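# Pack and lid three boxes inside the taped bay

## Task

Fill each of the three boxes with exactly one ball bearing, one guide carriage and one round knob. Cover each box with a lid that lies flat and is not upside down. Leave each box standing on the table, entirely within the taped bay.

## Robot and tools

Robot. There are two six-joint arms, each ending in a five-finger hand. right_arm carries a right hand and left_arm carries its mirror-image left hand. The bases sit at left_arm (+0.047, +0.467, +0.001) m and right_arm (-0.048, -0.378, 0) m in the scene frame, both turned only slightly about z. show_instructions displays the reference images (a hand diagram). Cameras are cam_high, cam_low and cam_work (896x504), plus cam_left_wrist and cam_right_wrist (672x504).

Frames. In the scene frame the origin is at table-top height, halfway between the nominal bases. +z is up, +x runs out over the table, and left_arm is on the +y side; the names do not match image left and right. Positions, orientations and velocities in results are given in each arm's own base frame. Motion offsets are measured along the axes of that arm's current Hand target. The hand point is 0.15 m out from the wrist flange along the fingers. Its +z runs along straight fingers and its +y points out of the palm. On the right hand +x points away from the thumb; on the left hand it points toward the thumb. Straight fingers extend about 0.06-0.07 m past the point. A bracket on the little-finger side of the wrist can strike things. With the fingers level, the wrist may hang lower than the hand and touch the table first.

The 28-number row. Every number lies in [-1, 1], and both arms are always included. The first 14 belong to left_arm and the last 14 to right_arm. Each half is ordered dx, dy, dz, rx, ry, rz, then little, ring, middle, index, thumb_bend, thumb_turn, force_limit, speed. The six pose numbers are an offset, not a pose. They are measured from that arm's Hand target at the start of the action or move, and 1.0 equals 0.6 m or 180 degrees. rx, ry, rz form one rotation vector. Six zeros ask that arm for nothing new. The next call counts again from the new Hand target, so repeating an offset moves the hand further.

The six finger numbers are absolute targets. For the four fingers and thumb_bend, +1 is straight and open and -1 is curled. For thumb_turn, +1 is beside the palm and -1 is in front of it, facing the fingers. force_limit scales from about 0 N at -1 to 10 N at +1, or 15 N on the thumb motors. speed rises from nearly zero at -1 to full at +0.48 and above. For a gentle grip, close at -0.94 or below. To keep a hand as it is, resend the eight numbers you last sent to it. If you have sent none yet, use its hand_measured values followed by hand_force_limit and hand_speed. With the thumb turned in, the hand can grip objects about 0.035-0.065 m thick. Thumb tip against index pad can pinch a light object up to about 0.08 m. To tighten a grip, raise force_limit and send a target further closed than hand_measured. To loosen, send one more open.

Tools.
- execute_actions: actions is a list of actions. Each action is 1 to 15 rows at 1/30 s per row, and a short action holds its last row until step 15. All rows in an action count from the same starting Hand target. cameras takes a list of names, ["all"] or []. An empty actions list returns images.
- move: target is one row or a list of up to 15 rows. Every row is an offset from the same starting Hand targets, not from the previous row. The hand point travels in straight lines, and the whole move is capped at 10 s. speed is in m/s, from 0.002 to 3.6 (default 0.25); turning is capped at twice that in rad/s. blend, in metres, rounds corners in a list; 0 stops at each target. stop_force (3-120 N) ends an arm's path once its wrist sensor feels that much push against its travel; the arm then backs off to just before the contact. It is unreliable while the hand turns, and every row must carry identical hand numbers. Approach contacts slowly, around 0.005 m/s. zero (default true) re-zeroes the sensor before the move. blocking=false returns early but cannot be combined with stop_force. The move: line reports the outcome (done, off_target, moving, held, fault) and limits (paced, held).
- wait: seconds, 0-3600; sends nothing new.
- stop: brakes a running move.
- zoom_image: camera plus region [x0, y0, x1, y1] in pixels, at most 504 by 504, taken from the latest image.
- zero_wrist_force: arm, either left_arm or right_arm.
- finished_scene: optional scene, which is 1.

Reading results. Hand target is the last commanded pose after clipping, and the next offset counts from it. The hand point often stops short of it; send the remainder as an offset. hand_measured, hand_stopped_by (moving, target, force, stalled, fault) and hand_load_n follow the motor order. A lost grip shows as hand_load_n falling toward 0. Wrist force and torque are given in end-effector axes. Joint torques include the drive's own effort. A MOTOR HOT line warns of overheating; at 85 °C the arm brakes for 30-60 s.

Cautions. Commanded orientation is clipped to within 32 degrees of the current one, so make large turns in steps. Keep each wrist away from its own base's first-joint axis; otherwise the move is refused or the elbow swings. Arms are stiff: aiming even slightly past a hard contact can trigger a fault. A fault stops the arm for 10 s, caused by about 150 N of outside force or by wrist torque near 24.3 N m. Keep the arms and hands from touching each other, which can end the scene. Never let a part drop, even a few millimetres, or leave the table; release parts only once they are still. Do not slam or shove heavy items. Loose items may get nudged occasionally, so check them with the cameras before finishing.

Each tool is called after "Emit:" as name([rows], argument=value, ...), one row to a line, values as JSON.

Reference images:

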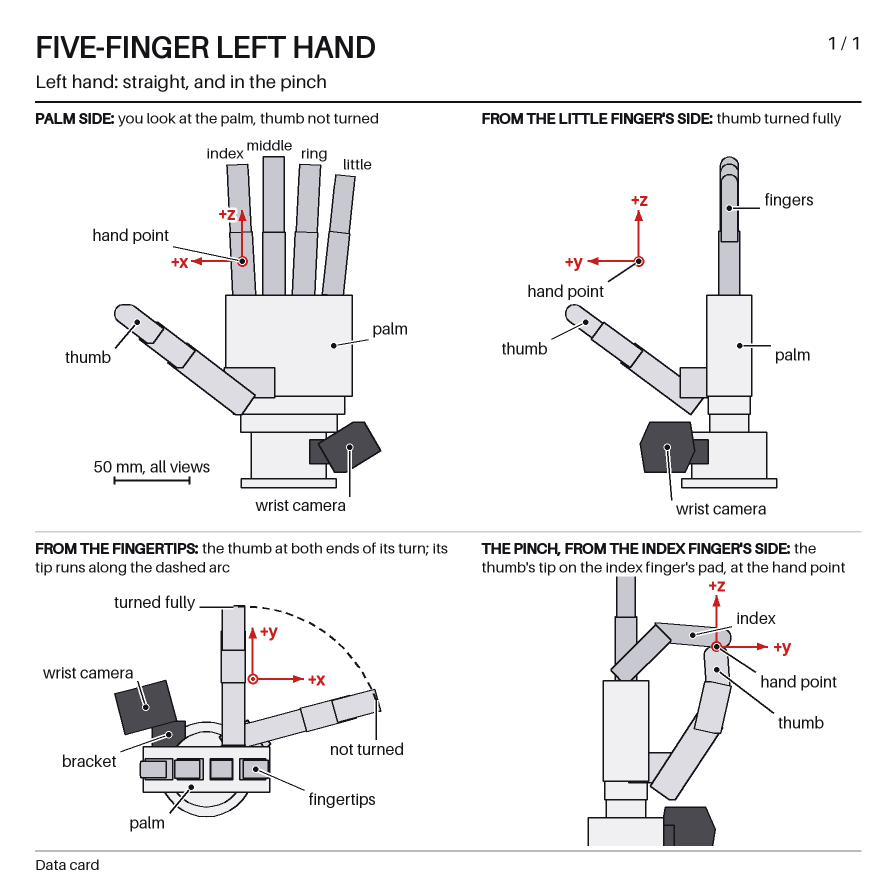

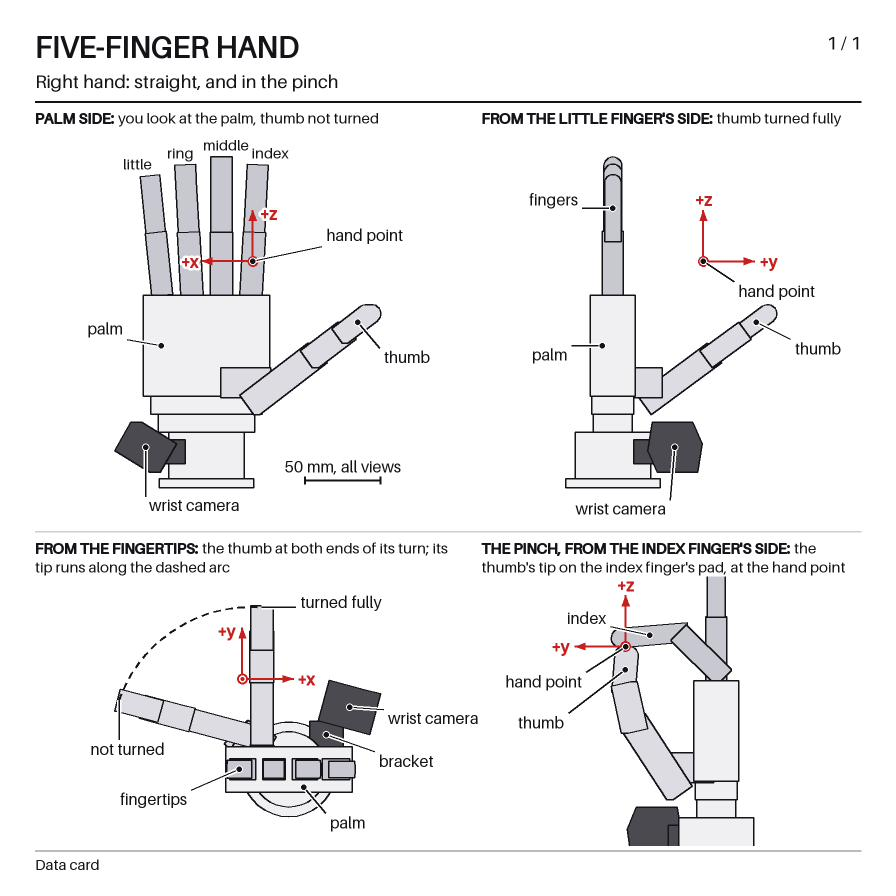

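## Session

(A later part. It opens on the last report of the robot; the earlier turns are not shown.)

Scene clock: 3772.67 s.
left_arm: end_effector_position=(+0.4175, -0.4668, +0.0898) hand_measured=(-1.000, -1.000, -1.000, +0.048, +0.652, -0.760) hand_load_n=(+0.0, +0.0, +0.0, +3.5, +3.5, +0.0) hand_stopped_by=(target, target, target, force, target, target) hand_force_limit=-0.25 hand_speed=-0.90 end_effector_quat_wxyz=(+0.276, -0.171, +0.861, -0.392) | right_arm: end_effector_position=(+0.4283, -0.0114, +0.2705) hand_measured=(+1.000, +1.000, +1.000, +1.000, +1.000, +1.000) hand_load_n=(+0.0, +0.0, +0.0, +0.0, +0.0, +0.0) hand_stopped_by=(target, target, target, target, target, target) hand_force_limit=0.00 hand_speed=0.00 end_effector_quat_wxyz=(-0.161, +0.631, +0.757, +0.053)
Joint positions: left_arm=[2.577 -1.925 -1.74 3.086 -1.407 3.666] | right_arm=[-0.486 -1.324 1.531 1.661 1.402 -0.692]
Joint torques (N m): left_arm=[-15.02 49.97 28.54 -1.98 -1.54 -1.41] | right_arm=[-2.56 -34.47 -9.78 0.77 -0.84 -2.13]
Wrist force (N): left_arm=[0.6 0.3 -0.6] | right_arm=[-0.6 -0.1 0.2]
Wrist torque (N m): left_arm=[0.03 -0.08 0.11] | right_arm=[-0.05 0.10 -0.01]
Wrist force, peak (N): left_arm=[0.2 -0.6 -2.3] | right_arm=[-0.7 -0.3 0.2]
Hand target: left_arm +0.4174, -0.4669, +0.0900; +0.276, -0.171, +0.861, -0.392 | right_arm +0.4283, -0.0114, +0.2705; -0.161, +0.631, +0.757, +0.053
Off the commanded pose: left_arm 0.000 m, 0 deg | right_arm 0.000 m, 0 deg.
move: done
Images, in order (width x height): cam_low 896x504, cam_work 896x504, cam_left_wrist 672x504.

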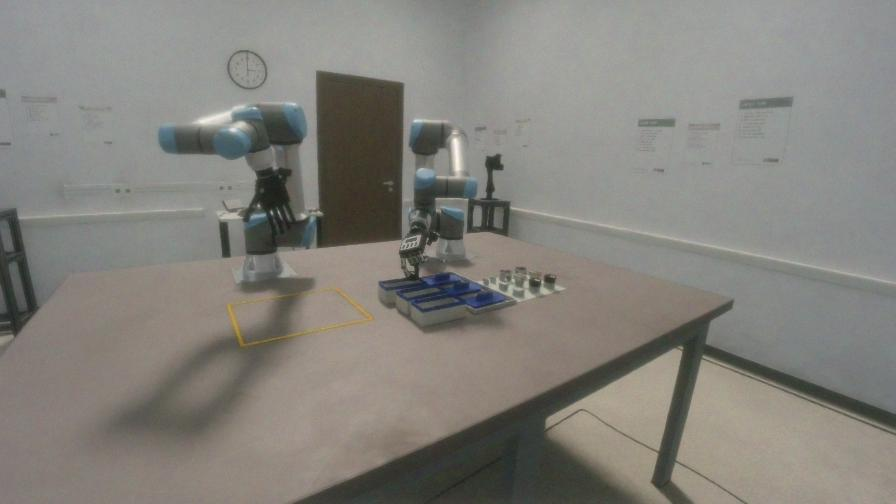

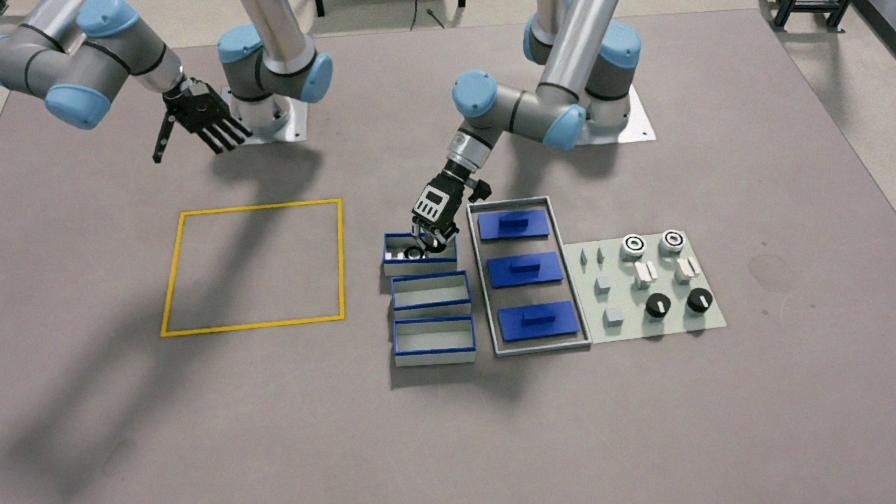

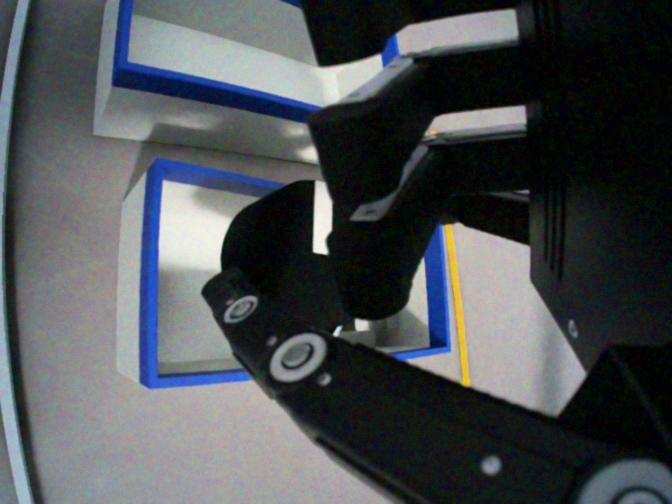

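Emit:
move(target=[0.0342,0.07698,0.0539,0,0,0,-1,-1,-1,-0.3,0.65,-0.76,-0.25,-0.9,0,0,0,0,0,0,1,1,1,1,1,1,0,0], speed=0.02, stop_force=4, cameras=["cam_work","cam_left_wrist","cam_high"])

Emit:
zoom_image(camera="cam_work", region=[400, 210, 470, 280])

Scene clock: 3784.23 s.
left_arm: end_effector_position=(+0.4174, -0.4668, +0.0309) hand_measured=(-1.000, -1.000, -1.000, +0.048, +0.652, -0.760) hand_load_n=(+0.0, +0.0, +0.0, +3.0, +3.0, -2.0) hand_stopped_by=(target, target, target, force, target, target) hand_force_limit=-0.25 hand_speed=-0.90 end_effector_quat_wxyz=(+0.276, -0.171, +0.861, -0.392) | right_arm: end_effector_position=(+0.4283, -0.0114, +0.2705) hand_measured=(+1.000, +1.000, +1.000, +1.000, +1.000, +1.000) hand_load_n=(+0.0, +0.0, +0.0, +0.0, +0.0, +0.0) hand_stopped_by=(target, target, target, target, target, target) hand_force_limit=0.00 hand_speed=0.00 end_effector_quat_wxyz=(-0.161, +0.631, +0.757, +0.053)
Joint positions: left_arm=[2.577 -2.004 -1.803 3.228 -1.407 3.666] | right_arm=[-0.486 -1.324 1.531 1.661 1.402 -0.692]
Joint torques (N m): left_arm=[-9.93 51.01 26.45 -1.28 -0.75 0.77] | right_arm=[-1.99 -34.47 -9.1 0.69 -0.76 -2.04]
Wrist force (N): left_arm=[0.5 -1.3 -1.4] | right_arm=[-0.4 -0.4 0.2]
Wrist torque (N m): left_arm=[-0.17 -0.03 0.21] | right_arm=[-0.10 0.06 0.01]
Wrist force, peak (N): left_arm=[-1.1 -6.5 -4.0] | right_arm=[-0.7 -0.3 0.1]
Hand target: left_arm +0.4174, -0.4668, +0.0309; +0.276, -0.171, +0.861, -0.392 (not the last commanded pose) | right_arm +0.4283, -0.0114, +0.2705; -0.161, +0.631, +0.757, +0.053
Off the commanded pose: left_arm 0.001 m, 0 deg | right_arm 0.000 m, 0 deg.
move: contact (left_arm)
Images, in order (width x height): cam_high 896x504, cam_work 896x504, cam_left_wrist 672x504.

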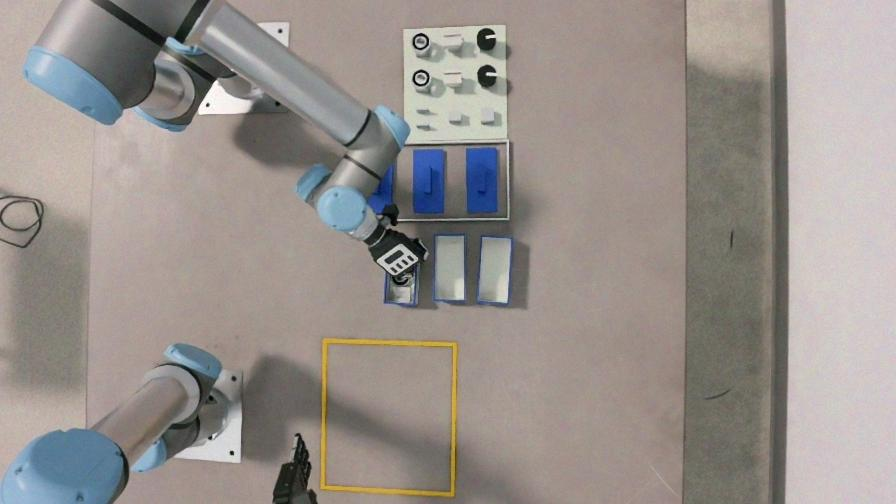

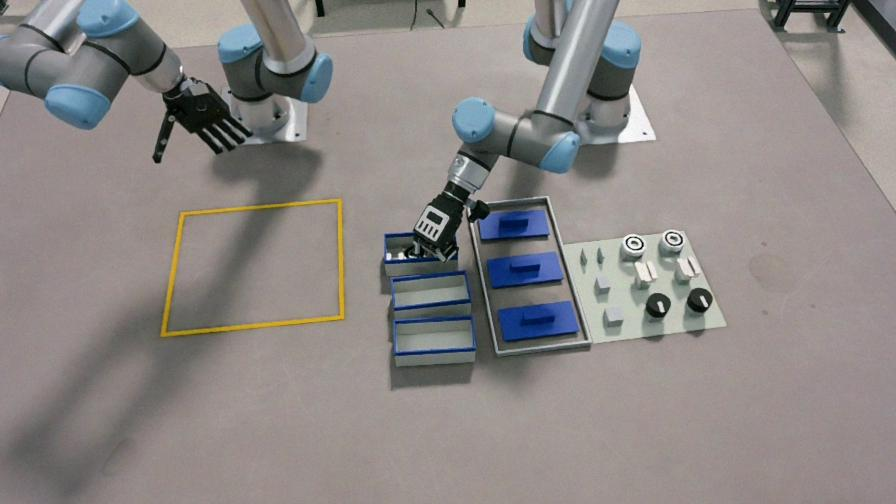

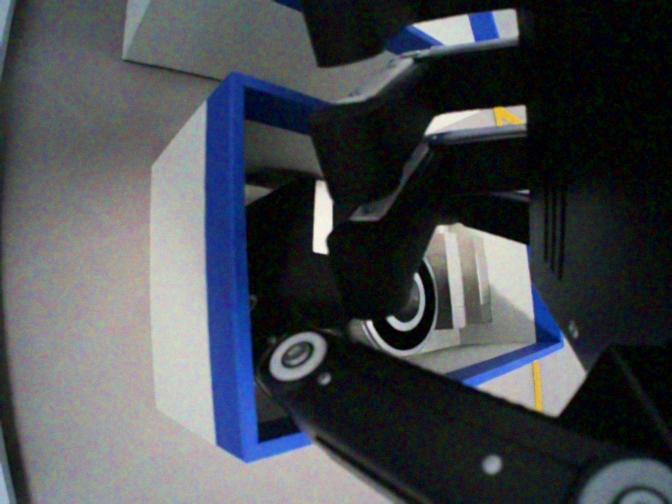

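Scaled by 7.200 from the camera's image (finer frame: 1280x720).

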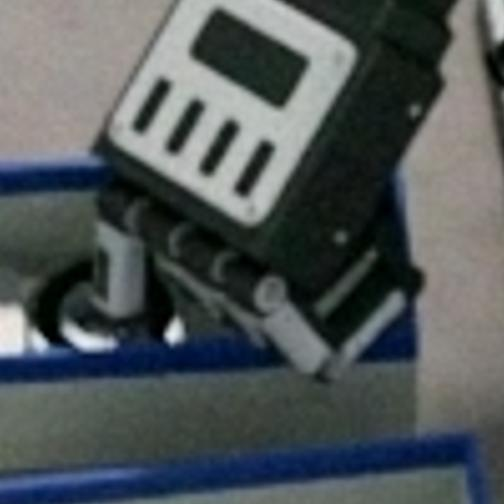

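Emit:
move([
  [0,0,0,0,0,0,-1,-1,-1,0.13,0.65,-0.76,-0.25,-0.8,0,0,0,0,0,0,1,1,1,1,1,1,0,0],
  [0,0,0,0,0,0,-1,-1,-1,0.13,0.71,-0.76,-0.25,-0.8,0,0,0,0,0,0,1,1,1,1,1,1,0,0],
], cameras=["cam_left_wrist"])

Scene clock: 3802.13 s.
left_arm: end_effector_position=(+0.4174, -0.4668, +0.0309) hand_measured=(-1.000, -1.000, -1.000, +0.130, +0.710, -0.760) hand_load_n=(-0.5, +0.0, +0.0, -1.0, -0.5, -0.5) hand_stopped_by=(target, target, target, target, target, target) hand_force_limit=-0.25 hand_speed=-0.80 end_effector_quat_wxyz=(+0.276, -0.171, +0.861, -0.392) | right_arm: end_effector_position=(+0.4283, -0.0114, +0.2705) hand_measured=(+1.000, +1.000, +1.000, +1.000, +1.000, +1.000) hand_load_n=(+0.0, +0.0, +0.0, +0.0, +0.0, +0.0) hand_stopped_by=(target, target, target, target, target, target) hand_force_limit=0.00 hand_speed=0.00 end_effector_quat_wxyz=(-0.161, +0.631, +0.757, +0.053)
Joint positions: left_arm=[2.577 -2.004 -1.803 3.228 -1.407 3.666] | right_arm=[-0.486 -1.324 1.531 1.661 1.402 -0.692]
Joint torques (N m): left_arm=[-9.97 48.27 24.27 1 -0.99 0.61] | right_arm=[-2.76 -34.61 -9.36 0.75 -0.78 -2.01]
Wrist force (N): left_arm=[0.7 -2.5 -0.7] | right_arm=[-0.3 -0.3 0.2]
Wrist torque (N m): left_arm=[-0.25 -0.09 0.20] | right_arm=[-0.07 0.05 0.01]
Wrist force, peak (N): left_arm=[0.8 -1.4 -3.0] | right_arm=[-0.5 -0.6 0.2]
Hand target: left_arm +0.4174, -0.4668, +0.0309; +0.276, -0.171, +0.861, -0.392 | right_arm +0.4283, -0.0114, +0.2705; -0.161, +0.631, +0.757, +0.053
Off the commanded pose: left_arm 0.000 m, 0 deg | right_arm 0.000 m, 0 deg.
move: done

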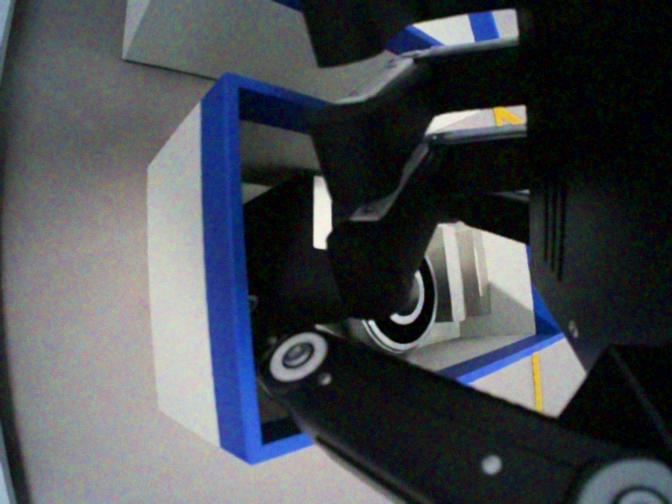

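Emit:
move([
  [-0.0162,-0.0396,-0.0260,0,0,0,-1,-1,-1,0.13,0.71,-0.76,-0.25,-0.8,0,0,0,0,0,0,1,1,1,1,1,1,0,0],
  [-0.07125,-0.16038,-0.11229,0,0,0,-1,-1,-1,0.13,0.71,-0.76,-0.25,-0.8,0,0,0,0,0,0,1,1,1,1,1,1,0,0],
], speed=[0.03,0.12], blend=[0.01,0], cameras=["cam_left_wrist","cam_high","cam_work"])

Emit:
zoom_image(camera="cam_work", region=[370, 200, 480, 290])

Scene clock: 3816.63 s.
left_arm: end_effector_position=(+0.4175, -0.4669, +0.1558) hand_measured=(-1.000, -1.000, -1.000, +0.130, +0.710, -0.760) hand_load_n=(+0.0, +0.0, +0.0, +0.0, +0.0, +0.0) hand_stopped_by=(target, target, target, target, target, target) hand_force_limit=-0.25 hand_speed=-0.80 end_effector_quat_wxyz=(+0.276, -0.171, +0.861, -0.392) | right_arm: end_effector_position=(+0.4283, -0.0114, +0.2705) hand_measured=(+1.000, +1.000, +1.000, +1.000, +1.000, +1.000) hand_load_n=(+0.0, +0.0, +0.0, +0.0, +0.0, +0.0) hand_stopped_by=(target, target, target, target, target, target) hand_force_limit=0.00 hand_speed=0.00 end_effector_quat_wxyz=(-0.161, +0.631, +0.757, +0.053)
Joint positions: left_arm=[2.577 -1.858 -1.646 2.925 -1.407 3.666] | right_arm=[-0.486 -1.324 1.531 1.661 1.402 -0.692]
Joint torques (N m): left_arm=[12.29 46.57 30.1 -2.35 1.68 1.32] | right_arm=[-2.22 -34.46 -9.59 0.72 -0.8 -2.03]
Wrist force (N): left_arm=[0.4 -0.6 -0.9] | right_arm=[-0.3 -0.1 0.1]
Wrist torque (N m): left_arm=[-0.05 -0.10 -0.02] | right_arm=[-0.04 0.06 0.02]
Wrist force, peak (N): left_arm=[0.5 -2.7 -1.1] | right_arm=[-0.5 -0.6 -0.1]
Hand target: left_arm +0.4175, -0.4669, +0.1559; +0.276, -0.171, +0.861, -0.392 | right_arm +0.4283, -0.0114, +0.2705; -0.161, +0.631, +0.757, +0.053
Off the commanded pose: left_arm 0.000 m, 0 deg | right_arm 0.000 m, 0 deg.
move: done
Images, in order (width x height): cam_high 896x504, cam_work 896x504, cam_left_wrist 672x504.

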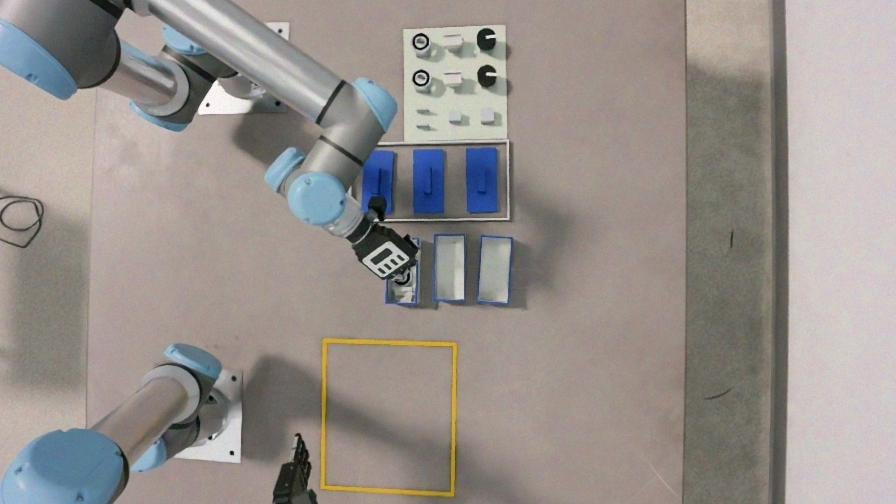

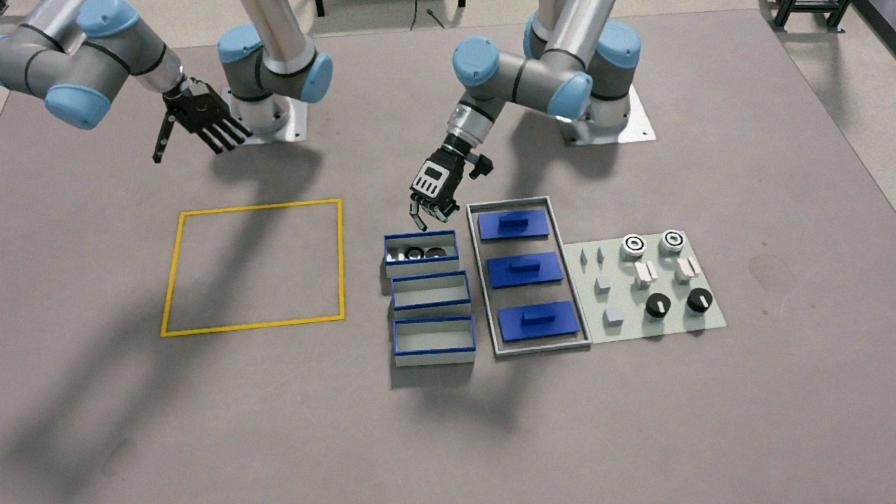

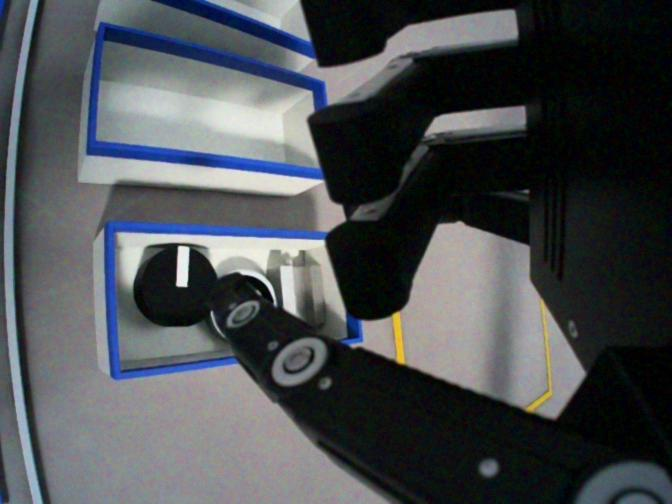

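Scaled by 4.582 from the camera's image (finer frame: 1280x720).

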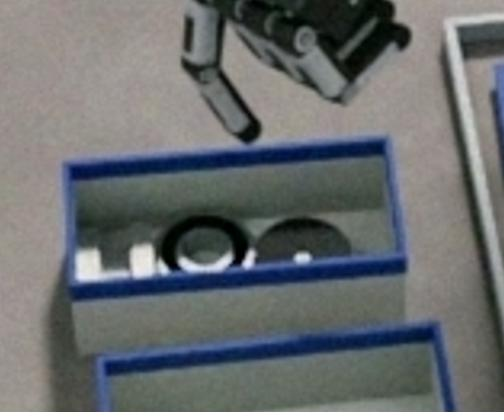

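Emit:
zoom_image(camera="cam_high", region=[404, 26, 504, 96])

Emit:
zoom_image(camera="cam_high", region=[378, 228, 468, 308])

Scaled by 5.040 from the camera's image (finer frame: 1280x720).

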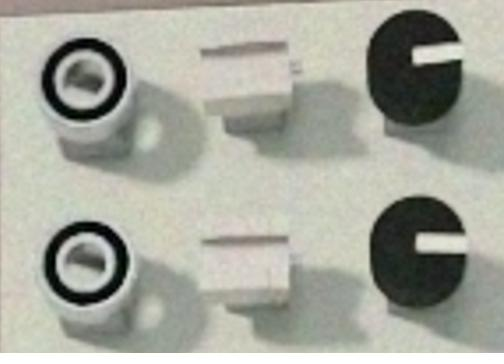

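Scaled by 5.600 from the camera's image (finer frame: 1280x720).

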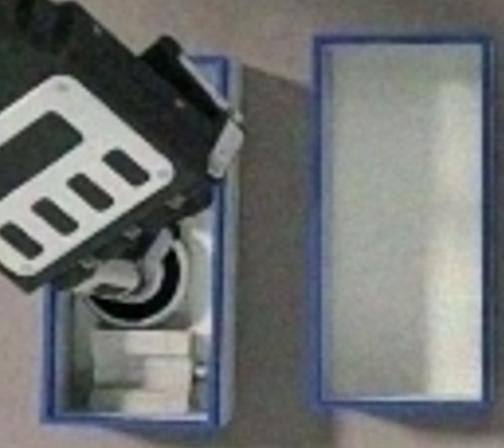

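Emit:
move(target=[-0.50098,0.44917,-0.30537,0.1229,0.1370,0.1042,-1,-1,-1,0.34,0.476,-0.76,-0.4,0,0,0,0,0,0,0,1,1,1,1,1,1,0,0], speed=0.25, cameras=["cam_left_wrist","cam_high","cam_work"])

Emit:
zoom_image(camera="cam_high", region=[378, 228, 468, 308])

Emit:
zoom_image(camera="cam_high", region=[458, 228, 528, 308])

Scene clock: 3858.77 s.
left_arm: end_effector_position=(+0.5218, -0.0361, +0.1501) hand_measured=(-1.000, -1.000, -1.000, +0.340, +0.476, -0.760) hand_load_n=(+0.0, +0.0, +0.0, +0.0, +0.0, +0.0) hand_stopped_by=(target, target, target, target, target, target) hand_force_limit=-0.40 hand_speed=0.00 end_effector_quat_wxyz=(+0.175, +0.112, +0.825, -0.525) | right_arm: end_effector_position=(+0.4283, -0.0114, +0.2705) hand_measured=(+1.000, +1.000, +1.000, +1.000, +1.000, +1.000) hand_load_n=(+0.0, +0.0, +0.0, +0.0, +0.0, +0.0) hand_stopped_by=(target, target, target, target, target, target) hand_force_limit=0.00 hand_speed=0.00 end_effector_quat_wxyz=(-0.161, +0.631, +0.757, +0.053)
Joint positions: left_arm=[3.733 -2.25 -1.59 1.515 -0.559 6.005] | right_arm=[-0.486 -1.324 1.531 1.661 1.402 -0.692]
Joint torques (N m): left_arm=[13.34 30.28 23.26 -4.38 -0.55 1.41] | right_arm=[-2.19 -34.18 -9.41 0.69 -0.88 -1.96]
Wrist force (N): left_arm=[0.2 0.0 -0.6] | right_arm=[-0.4 -0.5 0.0]
Wrist torque (N m): left_arm=[0.02 -0.03 -0.06] | right_arm=[-0.09 0.07 0.00]
Wrist force, peak (N): left_arm=[0.8 -1.3 -0.6] | right_arm=[-0.6 -0.5 0.1]
Hand target: left_arm +0.5218, -0.0360, +0.1501; +0.175, +0.112, +0.825, -0.525 | right_arm +0.4283, -0.0114, +0.2705; -0.161, +0.631, +0.757, +0.053
Off the commanded pose: left_arm 0.000 m, 0 deg | right_arm 0.000 m, 0 deg.
move: done
Images, in order (width x height): cam_high 896x504, cam_work 896x504, cam_left_wrist 672x504.

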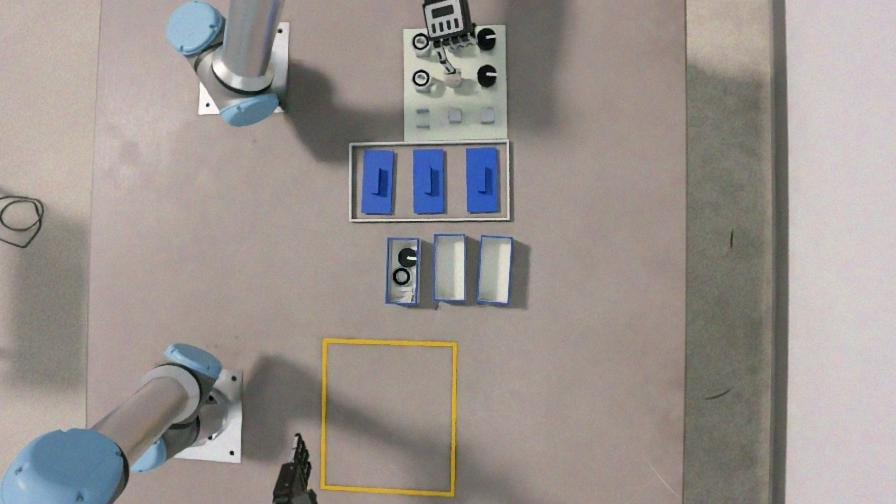

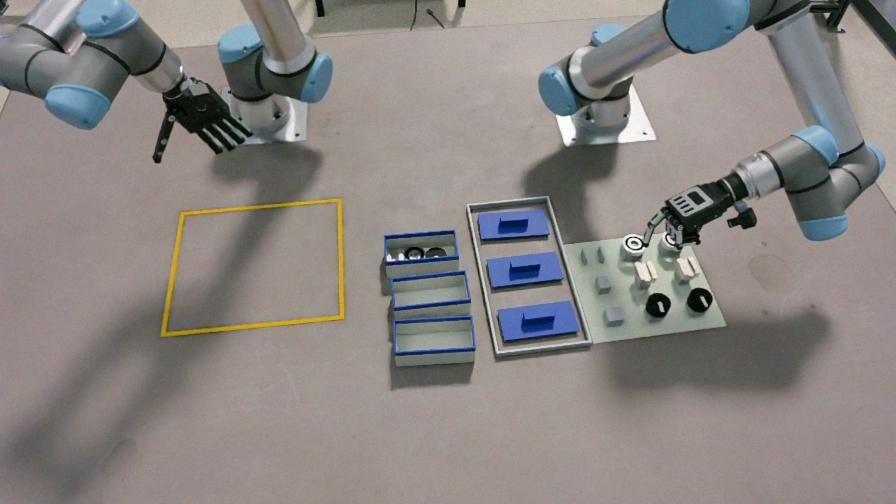

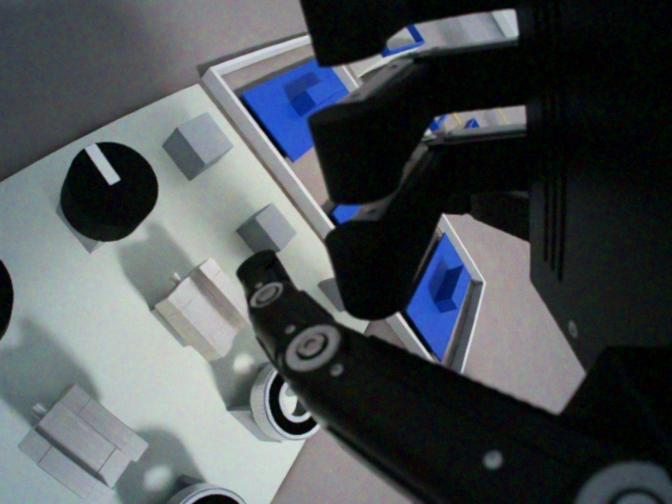

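Scaled by 5.600 from the camera's image (finer frame: 1280x720).

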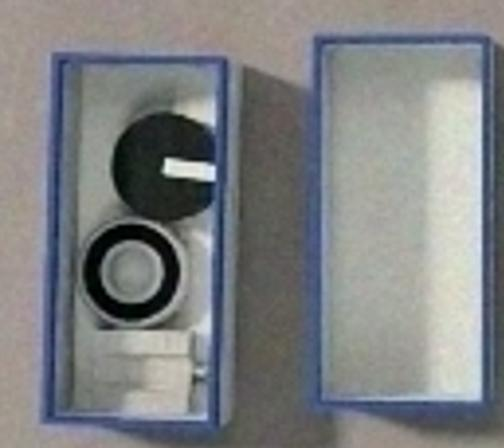

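Scaled by 6.300 from the camera's image (finer frame: 1280x720).

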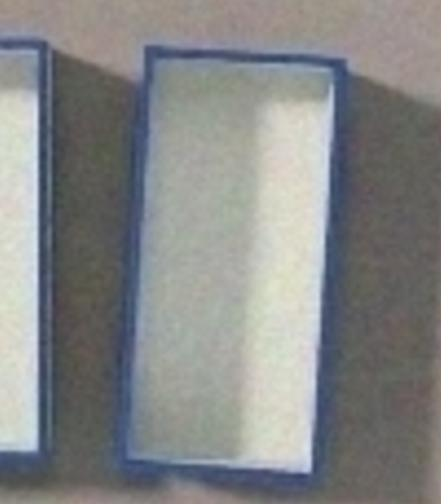

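Emit:
zoom_image(camera="cam_high", region=[428, 228, 472, 268])

Emit:
zoom_image(camera="cam_high", region=[428, 270, 472, 310])

Scaled by 11.455 from the camera's image (finer frame: 1280x720).

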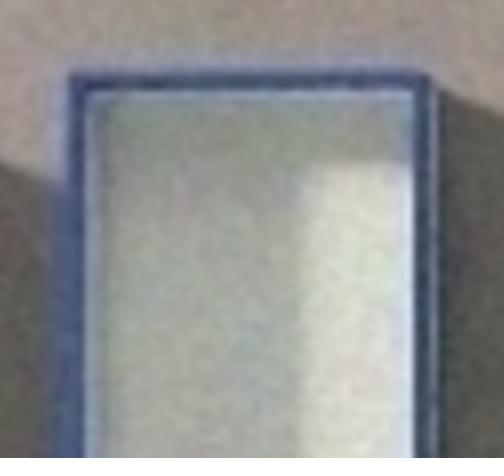

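Scaled by 11.455 from the camera's image (finer frame: 1280x720).

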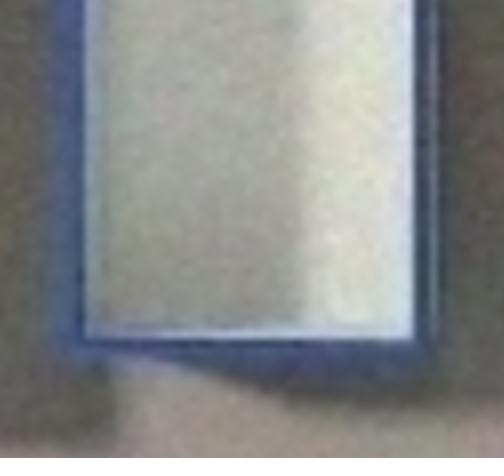

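Emit:
move([
  [0.0508,0.1035,0.0483,0,0,0,-1,-1,-1,0.34,0.476,-0.76,-0.4,0,0,0,0,0,0,0,1,1,1,1,1,1,0,0],
  [0.07253,0.14766,0.06885,0,0,0,-1,-1,-1,0.34,0.476,-0.76,-0.4,0,0,0,0,0,0,0,1,1,1,1,1,1,0,0],
], speed=[0.12,0.03], blend=[0.005,0], stop_force=4, cameras=["cam_left_wrist","cam_work"])

Emit:
zoom_image(camera="cam_work", region=[600, 210, 720, 310])

Scene clock: 3925.70 s.
left_arm: end_effector_position=(+0.5218, -0.0360, +0.0431) hand_measured=(-1.000, -1.000, -1.000, +0.340, +0.476, -0.760) hand_load_n=(+0.0, +0.0, +0.0, -0.5, +0.0, +0.0) hand_stopped_by=(target, target, target, target, target, target) hand_force_limit=-0.40 hand_speed=0.00 end_effector_quat_wxyz=(+0.175, +0.112, +0.825, -0.525) | right_arm: end_effector_position=(+0.4283, -0.0114, +0.2705) hand_measured=(+1.000, +1.000, +1.000, +1.000, +1.000, +1.000) hand_load_n=(+0.0, +0.0, +0.0, +0.0, +0.0, +0.0) hand_stopped_by=(target, target, target, target, target, target) hand_force_limit=0.00 hand_speed=0.00 end_effector_quat_wxyz=(-0.161, +0.631, +0.757, +0.053)
Joint positions: left_arm=[3.733 -2.43 -1.606 1.711 -0.559 6.005] | right_arm=[-0.486 -1.324 1.531 1.661 1.402 -0.692]
Joint torques (N m): left_arm=[-14.5 33.37 21.49 -0.42 1.86 -1.54] | right_arm=[-2.66 -33.88 -9.44 0.7 -0.82 -2.06]
Wrist force (N): left_arm=[0.1 0.0 -0.7] | right_arm=[-0.4 -0.5 0.3]
Wrist torque (N m): left_arm=[0.03 -0.03 0.08] | right_arm=[-0.12 0.05 0.01]
Wrist force, peak (N): left_arm=[0.1 -0.5 -0.9] | right_arm=[-0.6 -0.4 0.1]
Hand target: left_arm +0.5218, -0.0360, +0.0431; +0.175, +0.112, +0.825, -0.525 | right_arm +0.4283, -0.0114, +0.2705; -0.161, +0.631, +0.757, +0.053
Off the commanded pose: left_arm 0.000 m, 0 deg | right_arm 0.000 m, 0 deg.
move: done
Images, in order (width x height): cam_work 896x504, cam_left_wrist 672x504.

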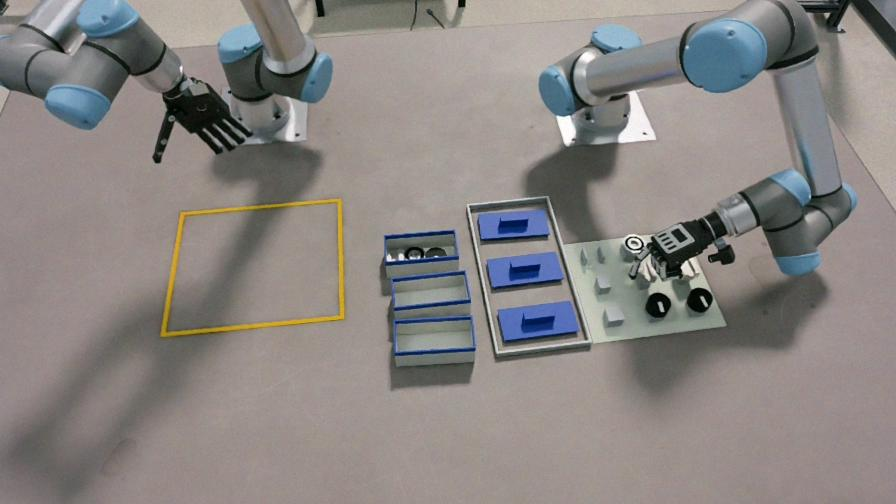

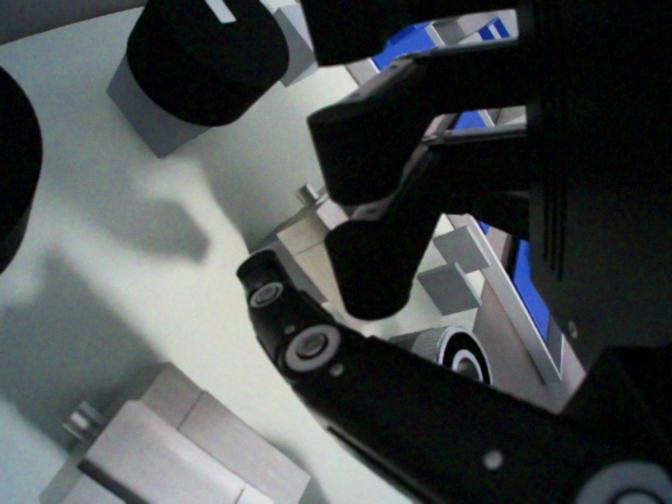

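Scaled by 4.200 from the camera's image (finer frame: 1280x720).

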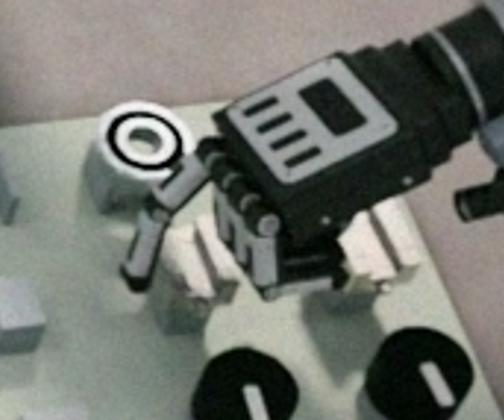

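Emit:
move([
  [0,0,0,0,0,0,-1,-1,-1,0.34,0.26,-0.76,-0.3,-0.6,0,0,0,0,0,0,1,1,1,1,1,1,0,0],
  [0,0,0,0,0,0,-1,-1,-1,-0.3,0.26,-0.76,-0.3,-0.9,0,0,0,0,0,0,1,1,1,1,1,1,0,0],
], cameras=["cam_left_wrist"])

Scene clock: 3936.50 s.
left_arm: end_effector_position=(+0.5218, -0.0360, +0.0431) hand_measured=(-1.000, -1.000, -1.000, +0.174, +0.260, -0.760) hand_load_n=(+0.0, +0.0, +0.5, +4.0, +2.0, +0.0) hand_stopped_by=(target, target, target, force, target, target) hand_force_limit=-0.30 hand_speed=-0.90 end_effector_quat_wxyz=(+0.175, +0.112, +0.825, -0.525) | right_arm: end_effector_position=(+0.4283, -0.0114, +0.2705) hand_measured=(+1.000, +1.000, +1.000, +1.000, +1.000, +1.000) hand_load_n=(+0.0, +0.0, +0.0, +0.0, +0.0, +0.0) hand_stopped_by=(target, target, target, target, target, target) hand_force_limit=0.00 hand_speed=0.00 end_effector_quat_wxyz=(-0.161, +0.631, +0.757, +0.053)
Joint positions: left_arm=[3.733 -2.43 -1.606 1.711 -0.559 6.005] | right_arm=[-0.486 -1.324 1.531 1.661 1.402 -0.692]
Joint torques (N m): left_arm=[-14.58 31.81 18.86 -0.47 1.53 -1.22] | right_arm=[-2.54 -33.9 -8.77 0.71 -0.78 -2.05]
Wrist force (N): left_arm=[-1.2 -4.7 -1.5] | right_arm=[-0.4 -0.3 0.0]
Wrist torque (N m): left_arm=[-0.23 0.00 0.12] | right_arm=[-0.07 0.08 0.01]
Wrist force, peak (N): left_arm=[-1.2 -4.7 -1.5] | right_arm=[-0.7 -0.4 0.1]
Hand target: left_arm +0.5218, -0.0360, +0.0431; +0.175, +0.112, +0.825, -0.525 | right_arm +0.4283, -0.0114, +0.2705; -0.161, +0.631, +0.757, +0.053
Off the commanded pose: left_arm 0.000 m, 0 deg | right_arm 0.000 m, 0 deg.
move: done

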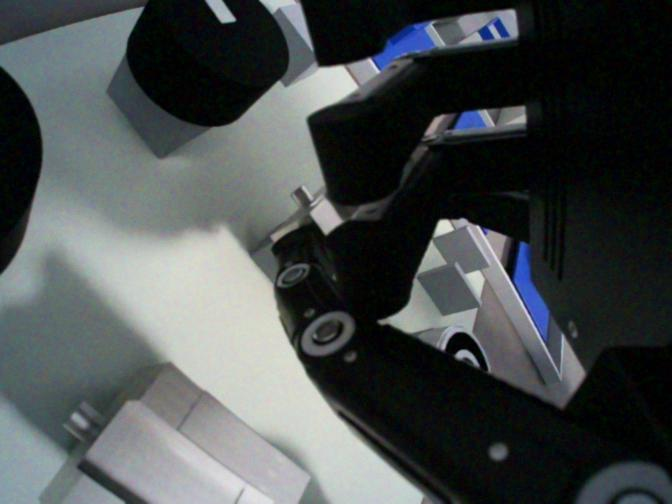

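Emit:
move([
  [-0.07456,-0.1518,-0.07078,0,0,0,-1,-1,-1,-0.3,0.26,-0.76,-0.3,-0.9,0,0,0,0,0,0,1,1,1,1,1,1,0,0],
  [-0.07183,-0.48992,0.65148,0,0,0,-1,-1,-1,-0.3,0.26,-0.76,-0.3,-0.9,0,0,0,0,0,0,1,1,1,1,1,1,0,0],
], speed=[0.1,0.2], blend=[0.03,0], cameras=["cam_left_wrist","cam_work","cam_high"])

Emit:
zoom_image(camera="cam_work", region=[370, 200, 480, 290])

Scene clock: 3953.13 s.
left_arm: end_effector_position=(+0.5198, -0.5144, +0.1529) hand_measured=(-1.000, -1.000, -1.000, +0.174, +0.262, -0.760) hand_load_n=(+0.0, +0.5, +0.0, +3.0, +3.0, +0.5) hand_stopped_by=(target, target, target, force, target, target) hand_force_limit=-0.30 hand_speed=-0.90 end_effector_quat_wxyz=(+0.175, +0.112, +0.825, -0.525) | right_arm: end_effector_position=(+0.4283, -0.0114, +0.2705) hand_measured=(+1.000, +1.000, +1.000, +1.000, +1.000, +1.000) hand_load_n=(+0.0, +0.0, +0.0, +0.0, +0.0, +0.0) hand_stopped_by=(target, target, target, target, target, target) hand_force_limit=0.00 hand_speed=0.00 end_effector_quat_wxyz=(-0.161, +0.631, +0.757, +0.053)
Joint positions: left_arm=[2.8 -2.199 -1.248 2.753 -0.649 4.183] | right_arm=[-0.486 -1.324 1.531 1.661 1.402 -0.692]
Joint torques (N m): left_arm=[-10.48 35.38 29.16 1.44 -0.56 -0.82] | right_arm=[-2.04 -34.1 -9.22 0.76 -0.85 -2.03]
Wrist force (N): left_arm=[0.5 0.2 -0.7] | right_arm=[-0.3 -0.3 0.2]
Wrist torque (N m): left_arm=[0.01 -0.07 0.11] | right_arm=[-0.07 0.05 0.01]
Wrist force, peak (N): left_arm=[-1.0 -4.7 -1.6] | right_arm=[-0.7 -0.4 0.3]
Hand target: left_arm +0.5198, -0.5145, +0.1529; +0.175, +0.112, +0.825, -0.525 | right_arm +0.4283, -0.0114, +0.2705; -0.161, +0.631, +0.757, +0.053
Off the commanded pose: left_arm 0.000 m, 0 deg | right_arm 0.000 m, 0 deg.
move: done
Images, in order (width x height): cam_high 896x504, cam_work 896x504, cam_left_wrist 672x504.

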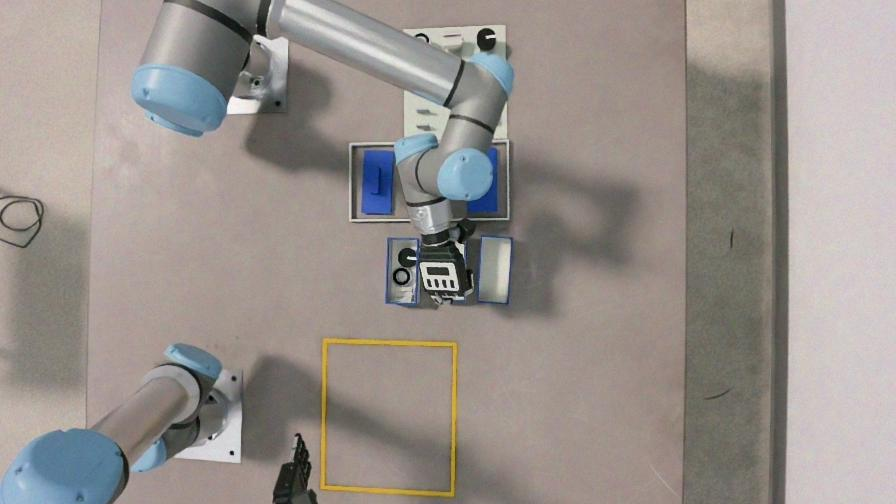

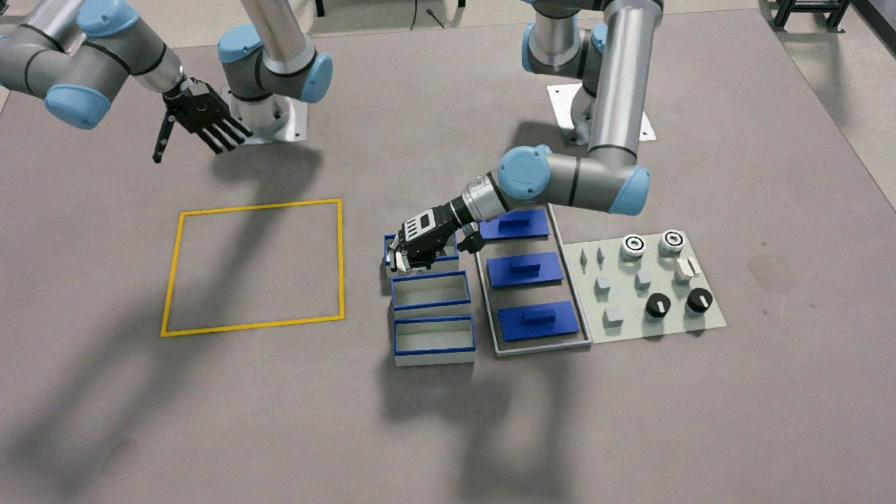

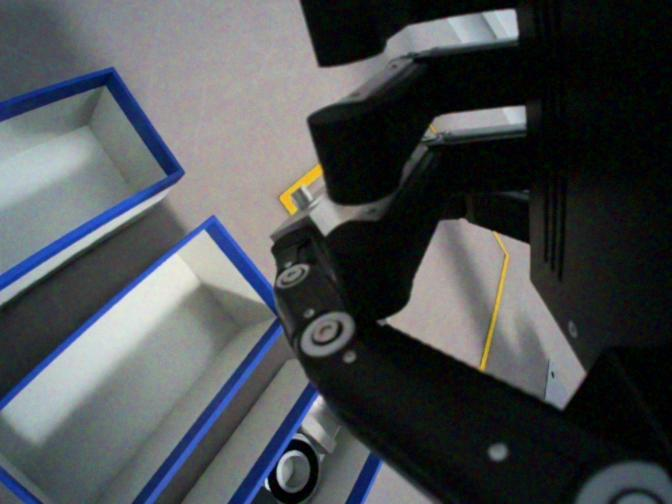

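Scaled by 4.582 from the camera's image (finer frame: 1280x720).

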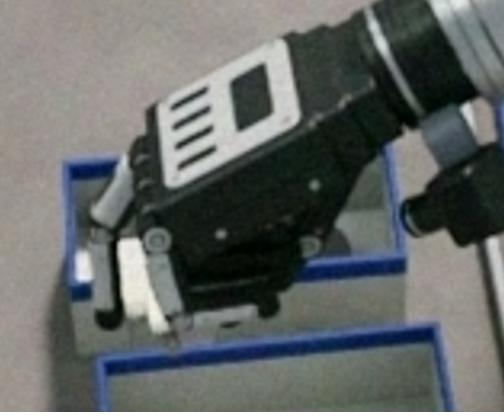

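Emit:
move(target=[0.0562,0.1144,0.05335,0,0,0,-1,-1,-1,-0.3,0.26,-0.76,-0.3,-0.9,0,0,0,0,0,0,1,1,1,1,1,1,0,0], speed=0.1, cameras=["cam_left_wrist","cam_high"])

Emit:
zoom_image(camera="cam_high", region=[378, 228, 468, 308])

Scene clock: 3961.13 s.
left_arm: end_effector_position=(+0.5198, -0.5145, +0.0701) hand_measured=(-1.000, -1.000, -1.000, +0.174, +0.262, -0.760) hand_load_n=(+0.0, +0.0, +0.0, +3.0, +3.0, +0.5) hand_stopped_by=(target, target, target, force, target, target) hand_force_limit=-0.30 hand_speed=-0.90 end_effector_quat_wxyz=(+0.175, +0.112, +0.825, -0.525) | right_arm: end_effector_position=(+0.4283, -0.0114, +0.2705) hand_measured=(+1.000, +1.000, +1.000, +1.000, +1.000, +1.000) hand_load_n=(+0.0, -0.5, +0.0, +0.0, +0.0, +0.0) hand_stopped_by=(target, target, target, target, target, target) hand_force_limit=0.00 hand_speed=0.00 end_effector_quat_wxyz=(-0.161, +0.631, +0.757, +0.053)
Joint positions: left_arm=[2.8 -2.276 -1.343 2.926 -0.649 4.183] | right_arm=[-0.486 -1.324 1.531 1.661 1.402 -0.692]
Joint torques (N m): left_arm=[3.92 34.81 8.05 1.25 -0.39 -1.49] | right_arm=[-2.03 -34.28 -9.03 0.68 -0.86 -1.98]
Wrist force (N): left_arm=[0.8 0.7 -0.5] | right_arm=[-0.4 -0.1 -0.1]
Wrist torque (N m): left_arm=[0.03 -0.08 0.12] | right_arm=[-0.04 0.07 0.01]
Wrist force, peak (N): left_arm=[1.1 1.2 0.1] | right_arm=[-0.7 -0.5 0.2]
Hand target: left_arm +0.5198, -0.5145, +0.0700; +0.175, +0.112, +0.825, -0.525 | right_arm +0.4283, -0.0114, +0.2705; -0.161, +0.631, +0.757, +0.053
Off the commanded pose: left_arm 0.000 m, 0 deg | right_arm 0.000 m, 0 deg.
move: done
Images, in order (width x height): cam_high 896x504, cam_left_wrist 672x504.

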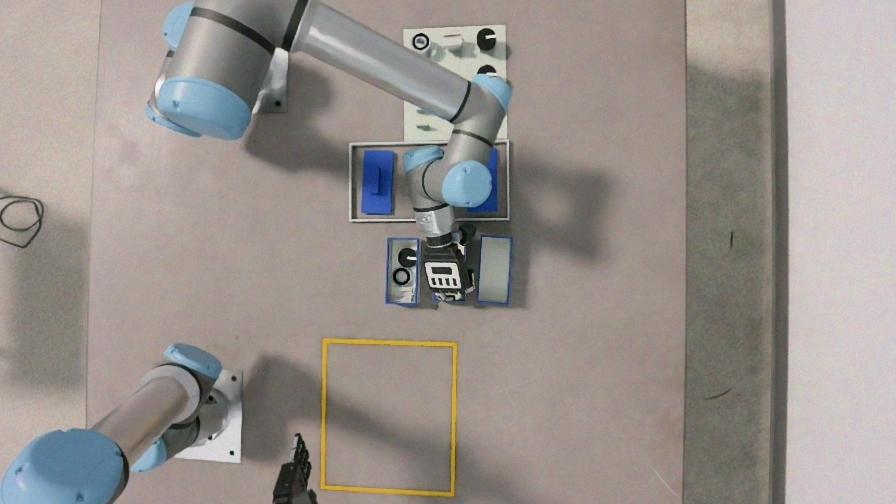

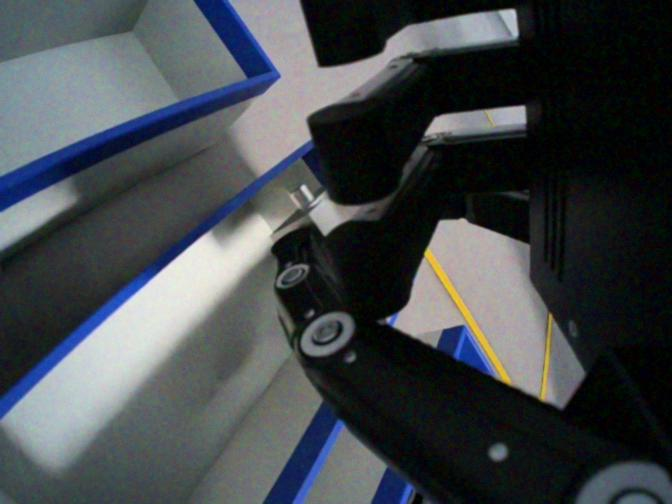

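Scaled by 5.600 from the camera's image (finer frame: 1280x720).

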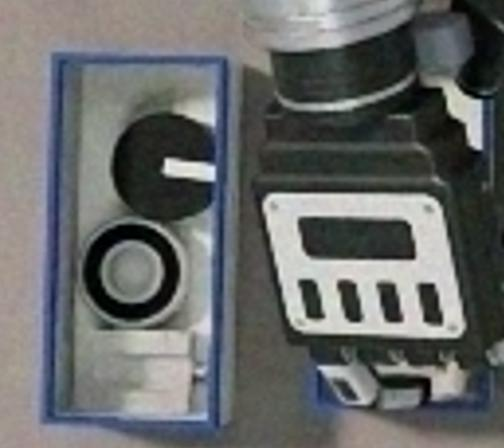

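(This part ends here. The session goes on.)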